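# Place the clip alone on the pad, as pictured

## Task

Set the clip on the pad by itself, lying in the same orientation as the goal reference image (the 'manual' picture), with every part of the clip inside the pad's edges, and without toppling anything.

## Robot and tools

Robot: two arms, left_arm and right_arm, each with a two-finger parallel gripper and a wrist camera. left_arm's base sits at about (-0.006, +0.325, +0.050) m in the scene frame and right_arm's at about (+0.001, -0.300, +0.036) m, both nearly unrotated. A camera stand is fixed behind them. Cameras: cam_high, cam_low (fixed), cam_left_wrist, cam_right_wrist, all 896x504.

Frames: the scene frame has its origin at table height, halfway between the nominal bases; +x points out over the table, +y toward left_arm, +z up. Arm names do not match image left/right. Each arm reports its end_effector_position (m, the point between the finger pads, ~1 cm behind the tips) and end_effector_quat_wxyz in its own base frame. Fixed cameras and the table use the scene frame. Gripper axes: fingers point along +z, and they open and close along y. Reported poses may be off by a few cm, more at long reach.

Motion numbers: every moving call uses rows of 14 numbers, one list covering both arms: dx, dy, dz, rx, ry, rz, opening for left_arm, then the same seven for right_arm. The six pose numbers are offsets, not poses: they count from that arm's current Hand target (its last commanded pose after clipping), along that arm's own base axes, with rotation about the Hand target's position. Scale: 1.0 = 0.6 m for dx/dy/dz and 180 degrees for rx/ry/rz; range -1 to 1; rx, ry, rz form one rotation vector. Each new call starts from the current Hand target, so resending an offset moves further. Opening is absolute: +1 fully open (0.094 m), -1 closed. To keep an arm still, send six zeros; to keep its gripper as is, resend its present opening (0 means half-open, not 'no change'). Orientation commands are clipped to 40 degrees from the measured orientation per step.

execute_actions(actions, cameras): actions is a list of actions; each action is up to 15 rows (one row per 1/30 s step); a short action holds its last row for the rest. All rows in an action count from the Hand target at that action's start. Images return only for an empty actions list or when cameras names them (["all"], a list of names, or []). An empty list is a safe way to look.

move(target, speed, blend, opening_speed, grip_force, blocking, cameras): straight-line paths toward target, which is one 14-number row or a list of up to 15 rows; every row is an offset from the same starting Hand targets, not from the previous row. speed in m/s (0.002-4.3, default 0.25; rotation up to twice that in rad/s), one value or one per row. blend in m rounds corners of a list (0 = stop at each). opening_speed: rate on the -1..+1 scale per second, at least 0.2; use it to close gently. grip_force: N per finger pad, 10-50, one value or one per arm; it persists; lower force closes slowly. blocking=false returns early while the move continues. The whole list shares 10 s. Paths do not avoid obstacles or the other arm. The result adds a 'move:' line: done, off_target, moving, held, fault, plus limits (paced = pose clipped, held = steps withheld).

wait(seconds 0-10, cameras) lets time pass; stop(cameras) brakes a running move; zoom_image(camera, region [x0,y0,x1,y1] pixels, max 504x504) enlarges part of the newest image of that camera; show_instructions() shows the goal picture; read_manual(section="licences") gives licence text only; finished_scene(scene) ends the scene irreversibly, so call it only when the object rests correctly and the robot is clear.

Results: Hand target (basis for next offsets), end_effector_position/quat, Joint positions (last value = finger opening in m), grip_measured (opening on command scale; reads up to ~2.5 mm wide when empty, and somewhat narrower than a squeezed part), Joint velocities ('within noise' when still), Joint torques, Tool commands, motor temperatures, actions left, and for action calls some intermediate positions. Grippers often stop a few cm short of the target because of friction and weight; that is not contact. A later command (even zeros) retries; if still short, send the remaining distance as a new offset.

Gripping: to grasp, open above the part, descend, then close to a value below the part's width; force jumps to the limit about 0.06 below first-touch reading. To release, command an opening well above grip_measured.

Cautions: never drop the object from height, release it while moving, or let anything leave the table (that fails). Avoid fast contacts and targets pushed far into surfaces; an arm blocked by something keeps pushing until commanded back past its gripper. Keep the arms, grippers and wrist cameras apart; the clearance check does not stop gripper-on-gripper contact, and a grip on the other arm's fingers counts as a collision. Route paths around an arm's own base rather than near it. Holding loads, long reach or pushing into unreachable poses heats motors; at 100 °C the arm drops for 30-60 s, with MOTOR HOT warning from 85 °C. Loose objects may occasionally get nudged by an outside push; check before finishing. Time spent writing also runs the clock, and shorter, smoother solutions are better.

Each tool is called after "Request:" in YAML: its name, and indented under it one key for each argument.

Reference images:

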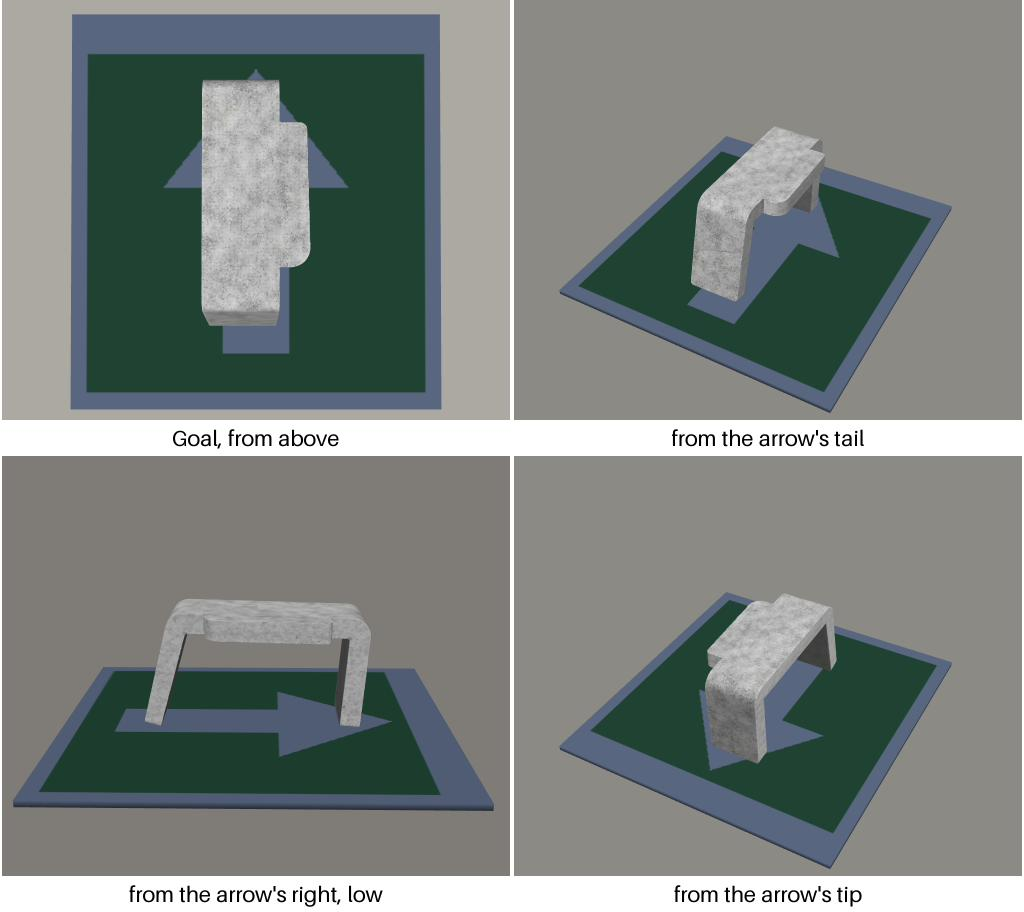

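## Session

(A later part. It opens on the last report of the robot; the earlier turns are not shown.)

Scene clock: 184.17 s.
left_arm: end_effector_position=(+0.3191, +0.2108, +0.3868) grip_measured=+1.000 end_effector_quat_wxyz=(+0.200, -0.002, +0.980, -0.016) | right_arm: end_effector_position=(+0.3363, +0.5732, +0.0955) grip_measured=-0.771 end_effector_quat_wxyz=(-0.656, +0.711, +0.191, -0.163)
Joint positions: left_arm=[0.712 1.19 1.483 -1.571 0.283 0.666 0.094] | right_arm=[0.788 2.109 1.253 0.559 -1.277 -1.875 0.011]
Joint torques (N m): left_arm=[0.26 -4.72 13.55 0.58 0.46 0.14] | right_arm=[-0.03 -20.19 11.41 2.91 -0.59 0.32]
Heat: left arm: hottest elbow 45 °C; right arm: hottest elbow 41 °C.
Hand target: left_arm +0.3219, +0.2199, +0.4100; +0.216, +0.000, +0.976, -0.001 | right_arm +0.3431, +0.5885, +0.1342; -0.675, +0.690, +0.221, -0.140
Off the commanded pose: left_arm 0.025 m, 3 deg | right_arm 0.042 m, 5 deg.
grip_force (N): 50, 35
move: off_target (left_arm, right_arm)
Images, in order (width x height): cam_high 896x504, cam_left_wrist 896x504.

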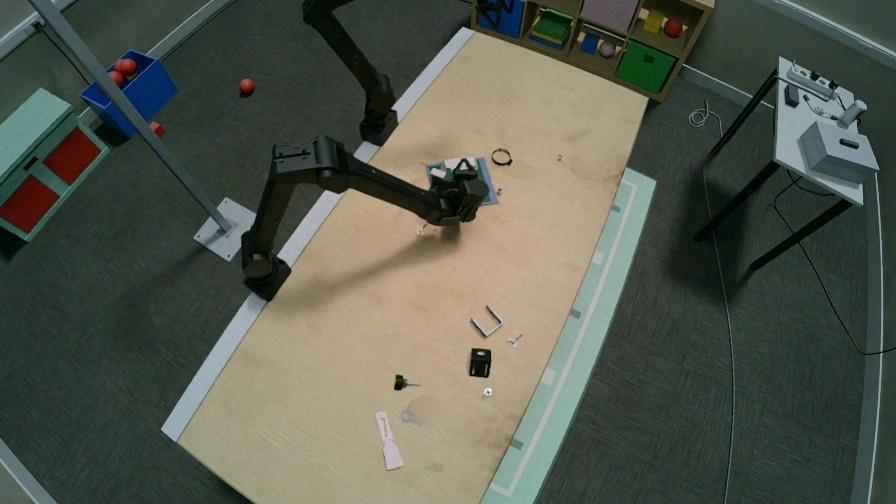

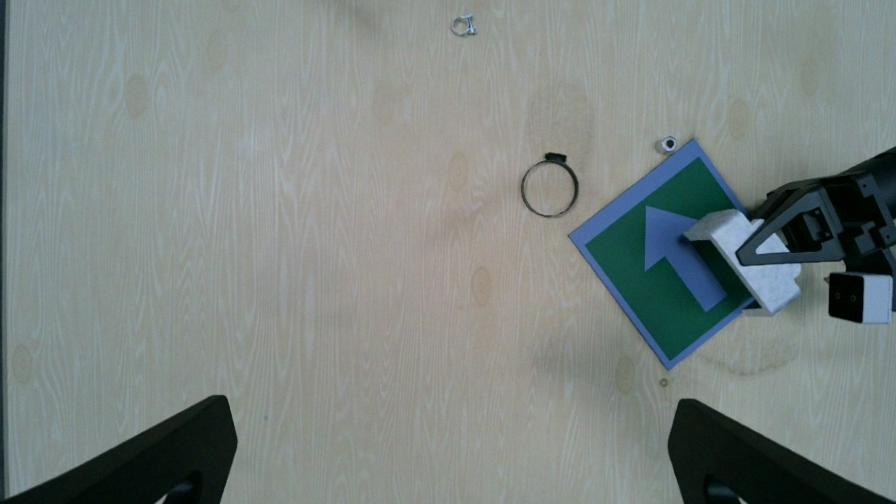

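Request:
move:
  target: [0,0,0,0,0,0,1, 0,0,-0.095,0,0,0,-1]
  speed: 0.12
  cameras: ["cam_left_wrist","cam_low"]

Request:
zoom_image:
  camera: "cam_low"
  region: [440, 180, 600, 280]

Request:
zoom_image:
  camera: "cam_left_wrist"
  region: [560, 120, 896, 380]

Scene clock: 192.33 s.
left_arm: end_effector_position=(+0.3191, +0.2108, +0.3868) grip_measured=+1.000 end_effector_quat_wxyz=(+0.200, -0.002, +0.980, -0.016) | right_arm: end_effector_position=(+0.3338, +0.5710, +0.0397) grip_measured=-0.771 end_effector_quat_wxyz=(+0.656, -0.711, -0.192, +0.165)
Joint positions: left_arm=[0.712 1.19 1.483 -1.571 0.283 0.666 0.094] | right_arm=[0.788 2.221 1.253 0.672 -1.28 -1.873 0.011]
Joint torques (N m): left_arm=[0.09 -4.78 13.53 0.61 0.46 0.16] | right_arm=[0.44 -20.72 10.69 2.89 -0.44 0.29]
Heat: left arm: hottest elbow 45 °C; right arm: hottest elbow 41 °C.
Hand target: left_arm +0.3219, +0.2199, +0.4100; +0.216, +0.000, +0.976, -0.001 | right_arm +0.3430, +0.5884, +0.0772; +0.675, -0.690, -0.221, +0.140
Off the commanded pose: left_arm 0.025 m, 3 deg | right_arm 0.042 m, 5 deg.
grip_force (N): 50, 35
move: off_target (left_arm, right_arm)
Images, in order (width x height): cam_low 896x504, cam_left_wrist 896x504.

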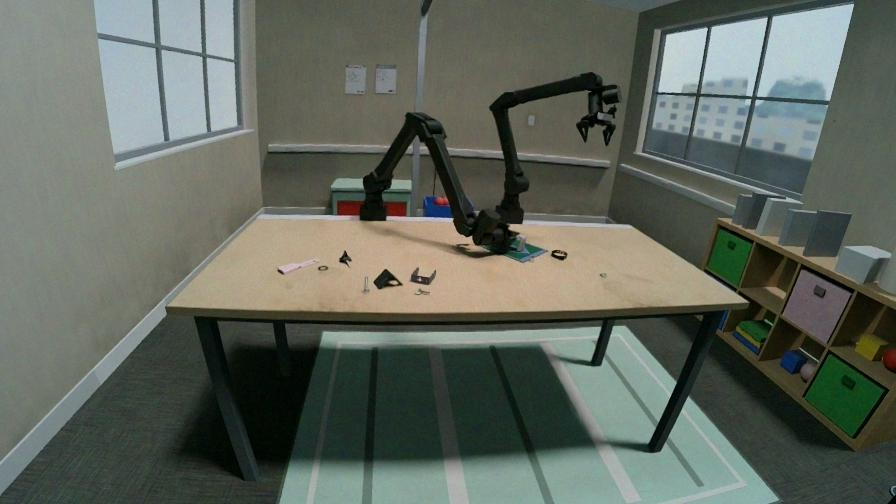

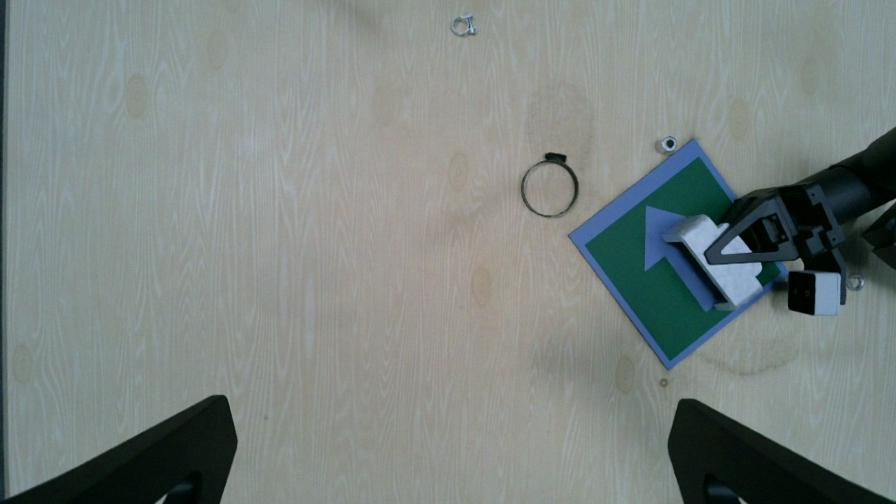

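Scaled by 3.150 from the camera's 896x504 image, which has a finer 1280x720 frame.

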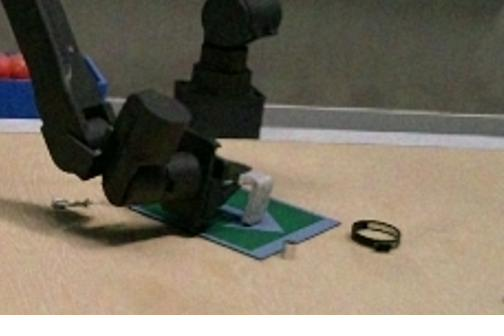

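Scaled by 1.500 from the camera's 896x504 image, which has a finer 1280x720 frame.

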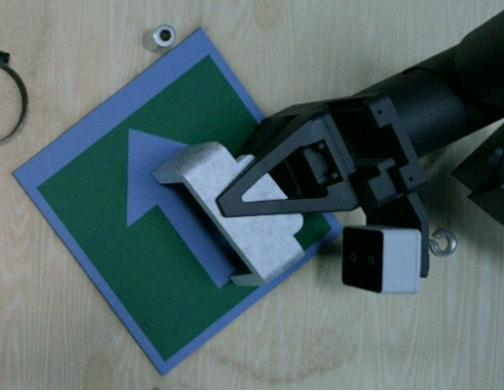

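Request:
move:
  target: [0,0,0,0,0,0,1, 0,0,-0.048,0,0,0,-1]
  speed: 0.04
  cameras: ["cam_left_wrist","cam_low"]

Request:
zoom_image:
  camera: "cam_low"
  region: [440, 180, 600, 280]

Request:
zoom_image:
  camera: "cam_left_wrist"
  region: [560, 120, 896, 380]

Scene clock: 198.53 s.
left_arm: end_effector_position=(+0.3191, +0.2108, +0.3868) grip_measured=+1.000 end_effector_quat_wxyz=(+0.200, -0.002, +0.980, -0.016) | right_arm: end_effector_position=(+0.3362, +0.5737, +0.0352) grip_measured=-0.771 end_effector_quat_wxyz=(+0.664, -0.703, -0.201, +0.158)
Joint positions: left_arm=[0.712 1.19 1.483 -1.571 0.283 0.666 0.094] | right_arm=[0.788 2.248 1.267 0.73 -1.286 -1.857 0.011]
Joint torques (N m): left_arm=[0.21 -4.6 13.5 0.58 0.47 0.15] | right_arm=[0.26 -18.2 10.5 2.65 -0.09 0.1]
Heat: left arm: hottest elbow 45 °C; right arm: hottest elbow 41 °C.
Hand target: left_arm +0.3219, +0.2199, +0.4100; +0.216, +0.000, +0.976, -0.001 | right_arm +0.3430, +0.5884, +0.0482; +0.674, -0.690, -0.221, +0.140
Off the commanded pose: left_arm 0.025 m, 3 deg | right_arm 0.021 m, 4 deg.
grip_force (N): 50, 35
move: off_target (left_arm, right_arm)
Images, in order (width x height): cam_low 896x504, cam_left_wrist 896x504.

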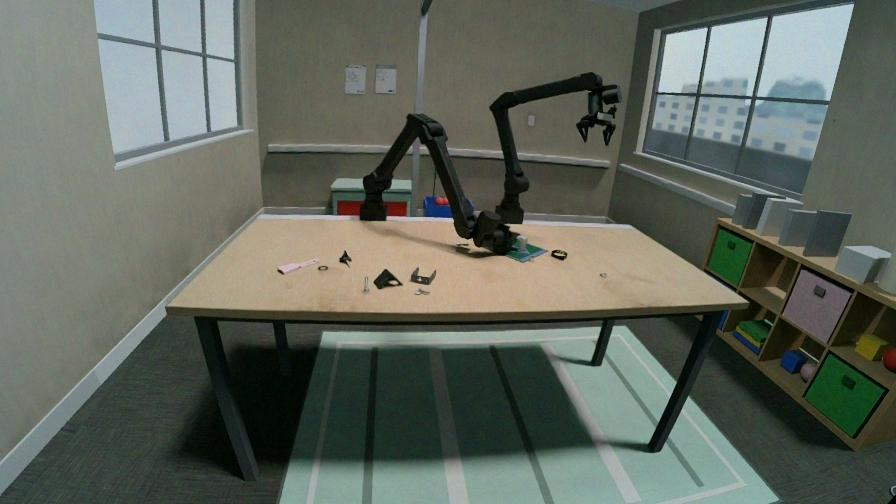

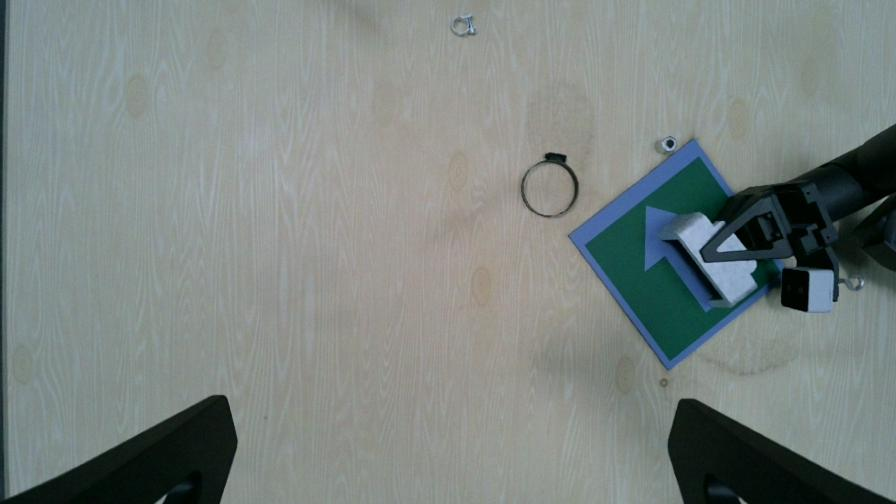

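Scaled by 3.150 from the camera's 896x504 image, which has a finer 1280x720 frame.

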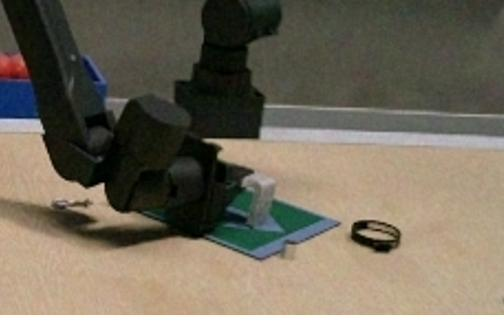

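Scaled by 1.500 from the camera's 896x504 image, which has a finer 1280x720 frame.

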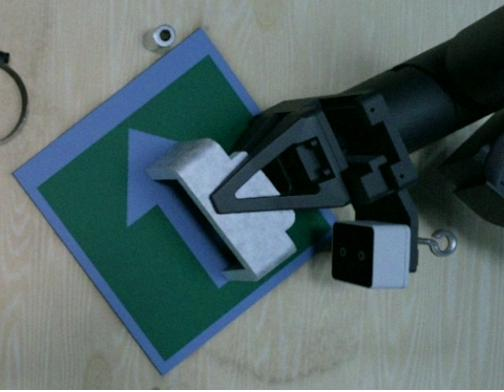

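Request:
move:
  target: [0,0,0,0,0,0,1, 0,0,-0.010,0.0006,0.0295,0,-1]
  speed: 0.04
  cameras: ["cam_left_wrist","cam_low","cam_right_wrist"]

Request:
zoom_image:
  camera: "cam_low"
  region: [480, 200, 560, 270]

Request:
zoom_image:
  camera: "cam_left_wrist"
  region: [620, 160, 880, 360]

Scene clock: 213.13 s.
left_arm: end_effector_position=(+0.3191, +0.2108, +0.3868) grip_measured=+1.000 end_effector_quat_wxyz=(+0.200, -0.002, +0.980, -0.016) | right_arm: end_effector_position=(+0.3388, +0.5769, +0.0353) grip_measured=-0.771 end_effector_quat_wxyz=(+0.678, -0.690, -0.184, +0.174)
Joint positions: left_arm=[0.712 1.19 1.483 -1.571 0.283 0.666 0.094] | right_arm=[0.788 2.298 1.285 0.942 -1.294 -1.649 0.011]
Joint torques (N m): left_arm=[0.09 -4.6 13.53 0.62 0.46 0.15] | right_arm=[0.15 -18.02 9.62 2.17 0.09 0.32]
Heat: left arm: hottest elbow 45 °C; right arm: hottest shoulder 40 °C.
Hand target: left_arm +0.3219, +0.2199, +0.4100; +0.216, +0.000, +0.976, -0.001 | right_arm +0.3430, +0.5884, +0.0422; +0.685, -0.682, -0.190, +0.172
Off the commanded pose: left_arm 0.025 m, 3 deg | right_arm 0.014 m, 1 deg.
grip_force (N): 50, 35
move: off_target (left_arm, right_arm)
Images, in order (width x height): cam_low 896x504, cam_left_wrist 896x504, cam_right_wrist 896x504.

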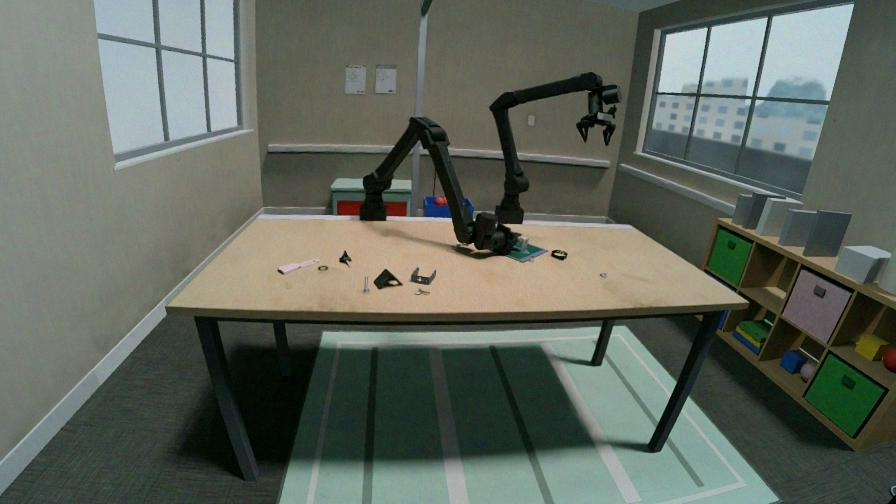

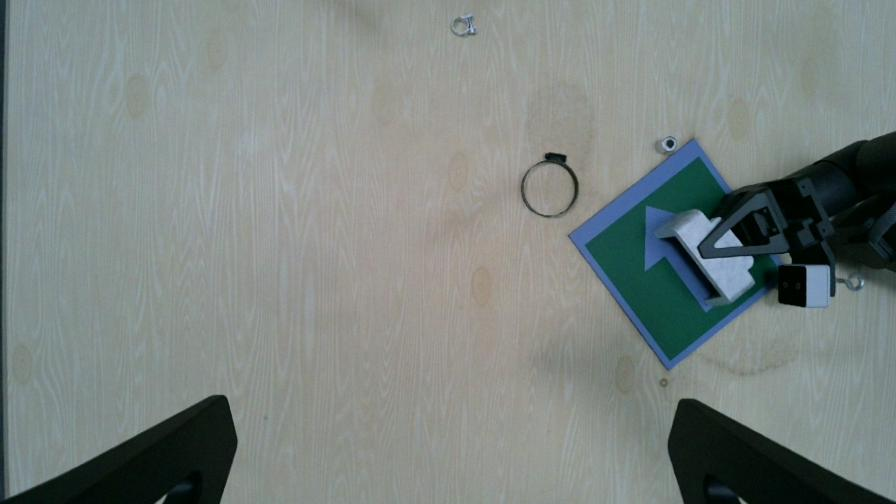

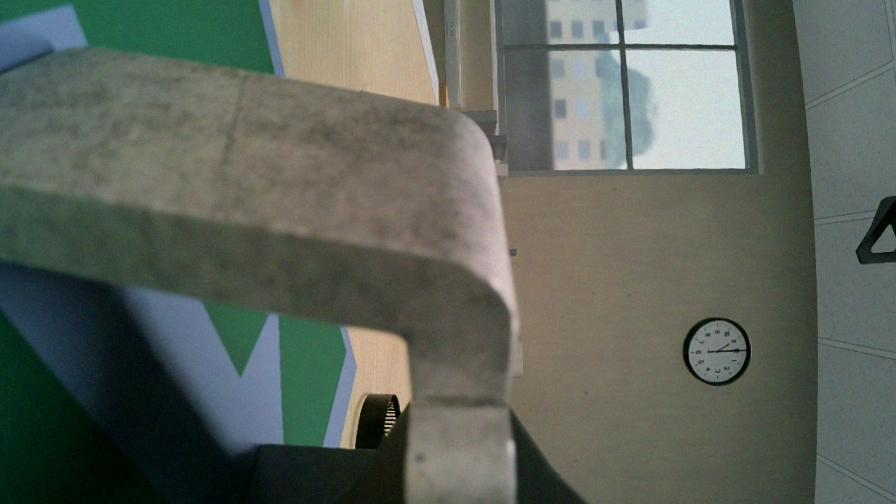

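Scaled by 6.300 from the camera's 896x504 image, which has a finer 1280x720 frame.

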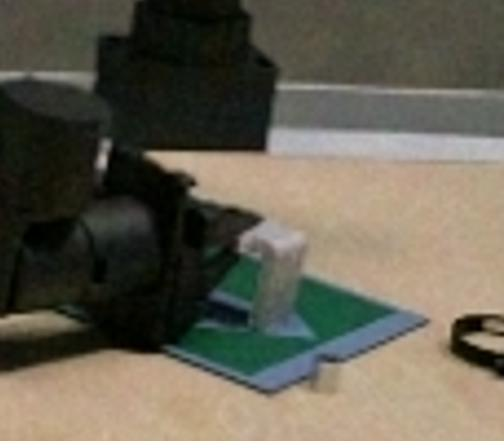

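Scaled by 1.938 from the camera's 896x504 image, which has a finer 1280x720 frame.

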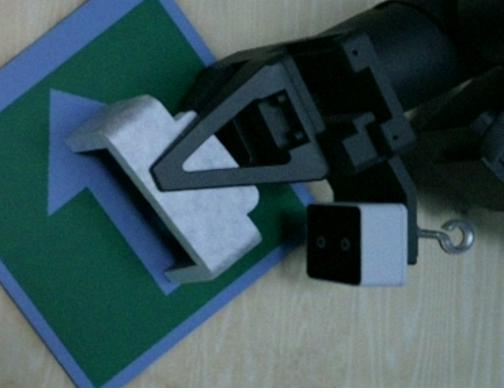

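Request:
move:
  target: [0,0,0,0,0,0,1, 0,0,0,0,0,0,0.06]
  speed: 0.04
  opening_speed: 0.4
  cameras: ["cam_left_wrist","cam_right_wrist"]

Request:
zoom_image:
  camera: "cam_left_wrist"
  region: [620, 160, 880, 360]

Scene clock: 219.43 s.
left_arm: end_effector_position=(+0.3191, +0.2108, +0.3868) grip_measured=+1.000 end_effector_quat_wxyz=(+0.200, -0.002, +0.980, -0.016) | right_arm: end_effector_position=(+0.3399, +0.5780, +0.0364) grip_measured=+0.057 end_effector_quat_wxyz=(+0.678, -0.690, -0.180, +0.177)
Joint positions: left_arm=[0.712 1.19 1.483 -1.571 0.283 0.666 0.094] | right_arm=[0.788 2.299 1.29 0.942 -1.294 -1.635 0.05]
Joint torques (N m): left_arm=[0.09 -4.78 13.52 0.58 0.47 0.15] | right_arm=[-0.56 -18.14 8.98 2.09 0.05 0.2]
Heat: left arm: hottest elbow 45 °C; right arm: hottest shoulder 41 °C.
Hand target: left_arm +0.3219, +0.2199, +0.4100; +0.216, +0.000, +0.976, -0.001 | right_arm +0.3426, +0.5878, +0.0424; +0.683, -0.684, -0.190, +0.172 (not the last commanded pose)
Off the commanded pose: left_arm 0.025 m, 3 deg | right_arm 0.012 m, 2 deg.
grip_force (N): 50, 35
move: off_target (left_arm, right_arm)
Images, in order (width x height): cam_left_wrist 896x504, cam_right_wrist 896x504.

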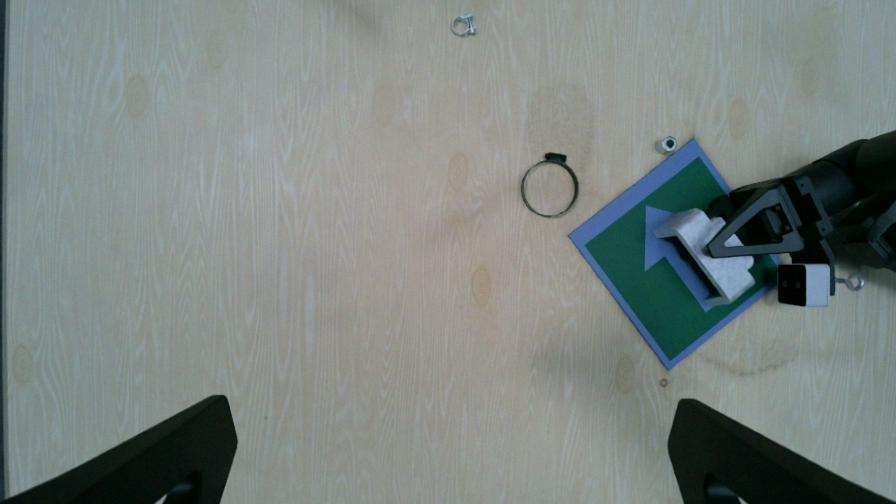

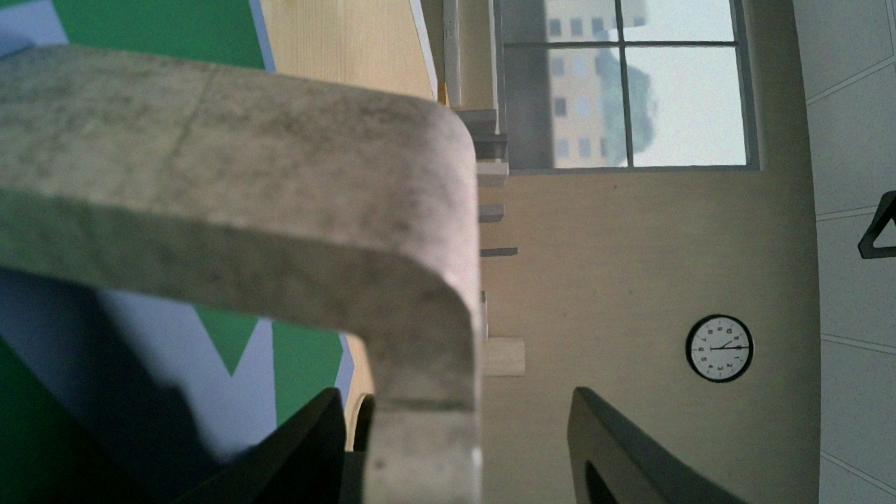

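Scaled by 1.938 from the camera's 896x504 image, which has a finer 1280x720 frame.

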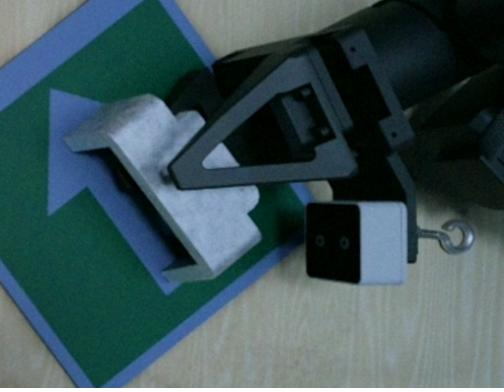

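Request:
move:
  target:
    - [0,0,0,0,0,0,1, 0.0733,-0.13,-0.0067,0,0,0,0.06]
    - [0,0,0,0,0,0,1, 0.11,-0.195,0.25,0,0,0,0.06]
  speed: 0.12
  blend: [0.01,0]
  cameras: ["cam_left_wrist","cam_high","cam_low"]

Request:
zoom_image:
  camera: "cam_left_wrist"
  region: [540, 120, 896, 380]

Request:
zoom_image:
  camera: "cam_low"
  region: [460, 200, 580, 280]

Scene clock: 228.83 s.
left_arm: end_effector_position=(+0.3191, +0.2108, +0.3868) grip_measured=+1.000 end_effector_quat_wxyz=(+0.200, -0.002, +0.980, -0.016) | right_arm: end_effector_position=(+0.4039, +0.4729, +0.1681) grip_measured=+0.058 end_effector_quat_wxyz=(+0.679, -0.687, -0.175, +0.190)
Joint positions: left_arm=[0.712 1.19 1.483 -1.571 0.283 0.666 0.094] | right_arm=[0.582 2.006 1.219 0.711 -1.51 -1.623 0.05]
Joint torques (N m): left_arm=[0.21 -4.72 13.53 0.62 0.47 0.15] | right_arm=[-0.91 -20.37 8.72 0.98 -0.13 0.05]
Heat: left arm: hottest elbow 45 °C; right arm: hottest shoulder 41 °C.
Hand target: left_arm +0.3219, +0.2199, +0.4100; +0.216, +0.000, +0.976, -0.001 | right_arm +0.4085, +0.4709, +0.1925; +0.683, -0.684, -0.190, +0.172
Off the commanded pose: left_arm 0.025 m, 3 deg | right_arm 0.025 m, 3 deg.
grip_force (N): 50, 35
move: off_target (left_arm, right_arm)
Images, in order (width x height): cam_high 896x504, cam_low 896x504, cam_left_wrist 896x504.

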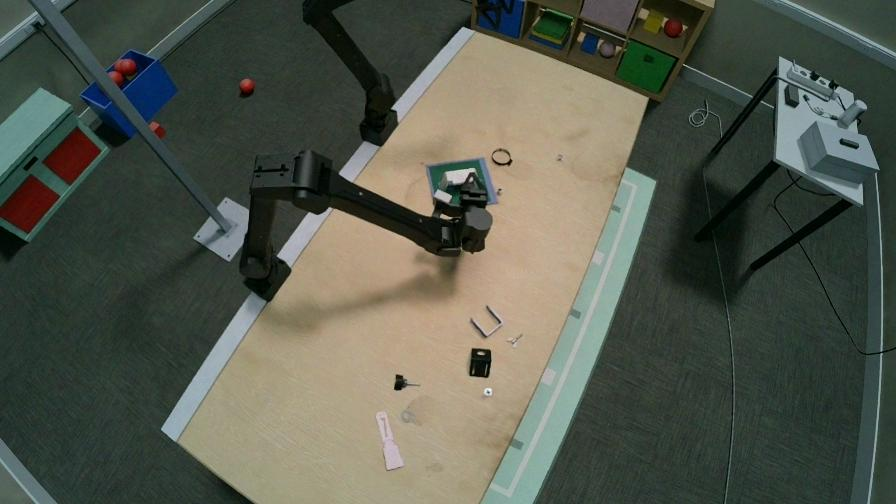

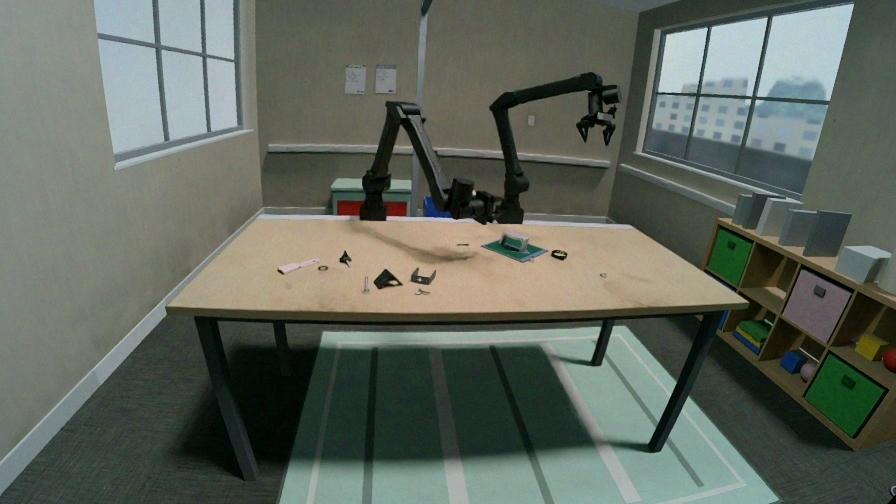

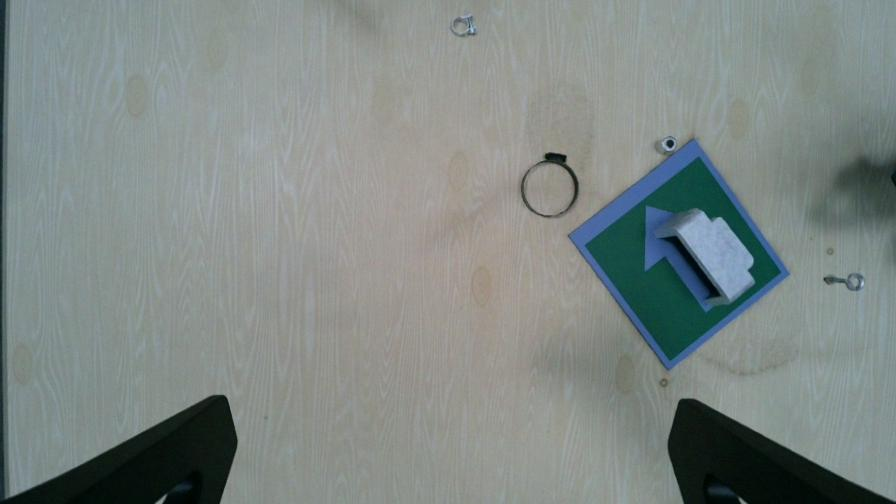

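Scaled by 1.416 from the camera's 896x504 image, which has a finer 1280x720 frame.

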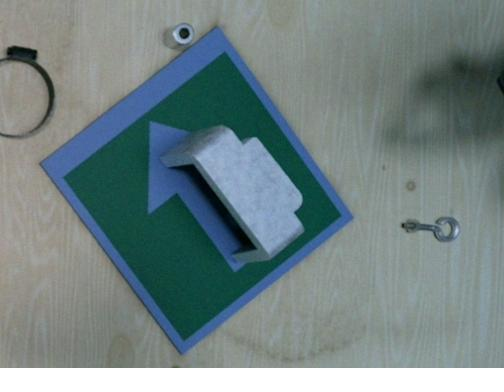

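Scaled by 4.200 from the camera's 896x504 image, which has a finer 1280x720 frame.

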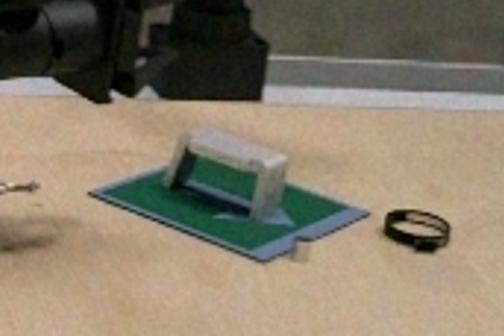

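Request:
finished_scene:
  scene: 1

The scene is finished: the task was done.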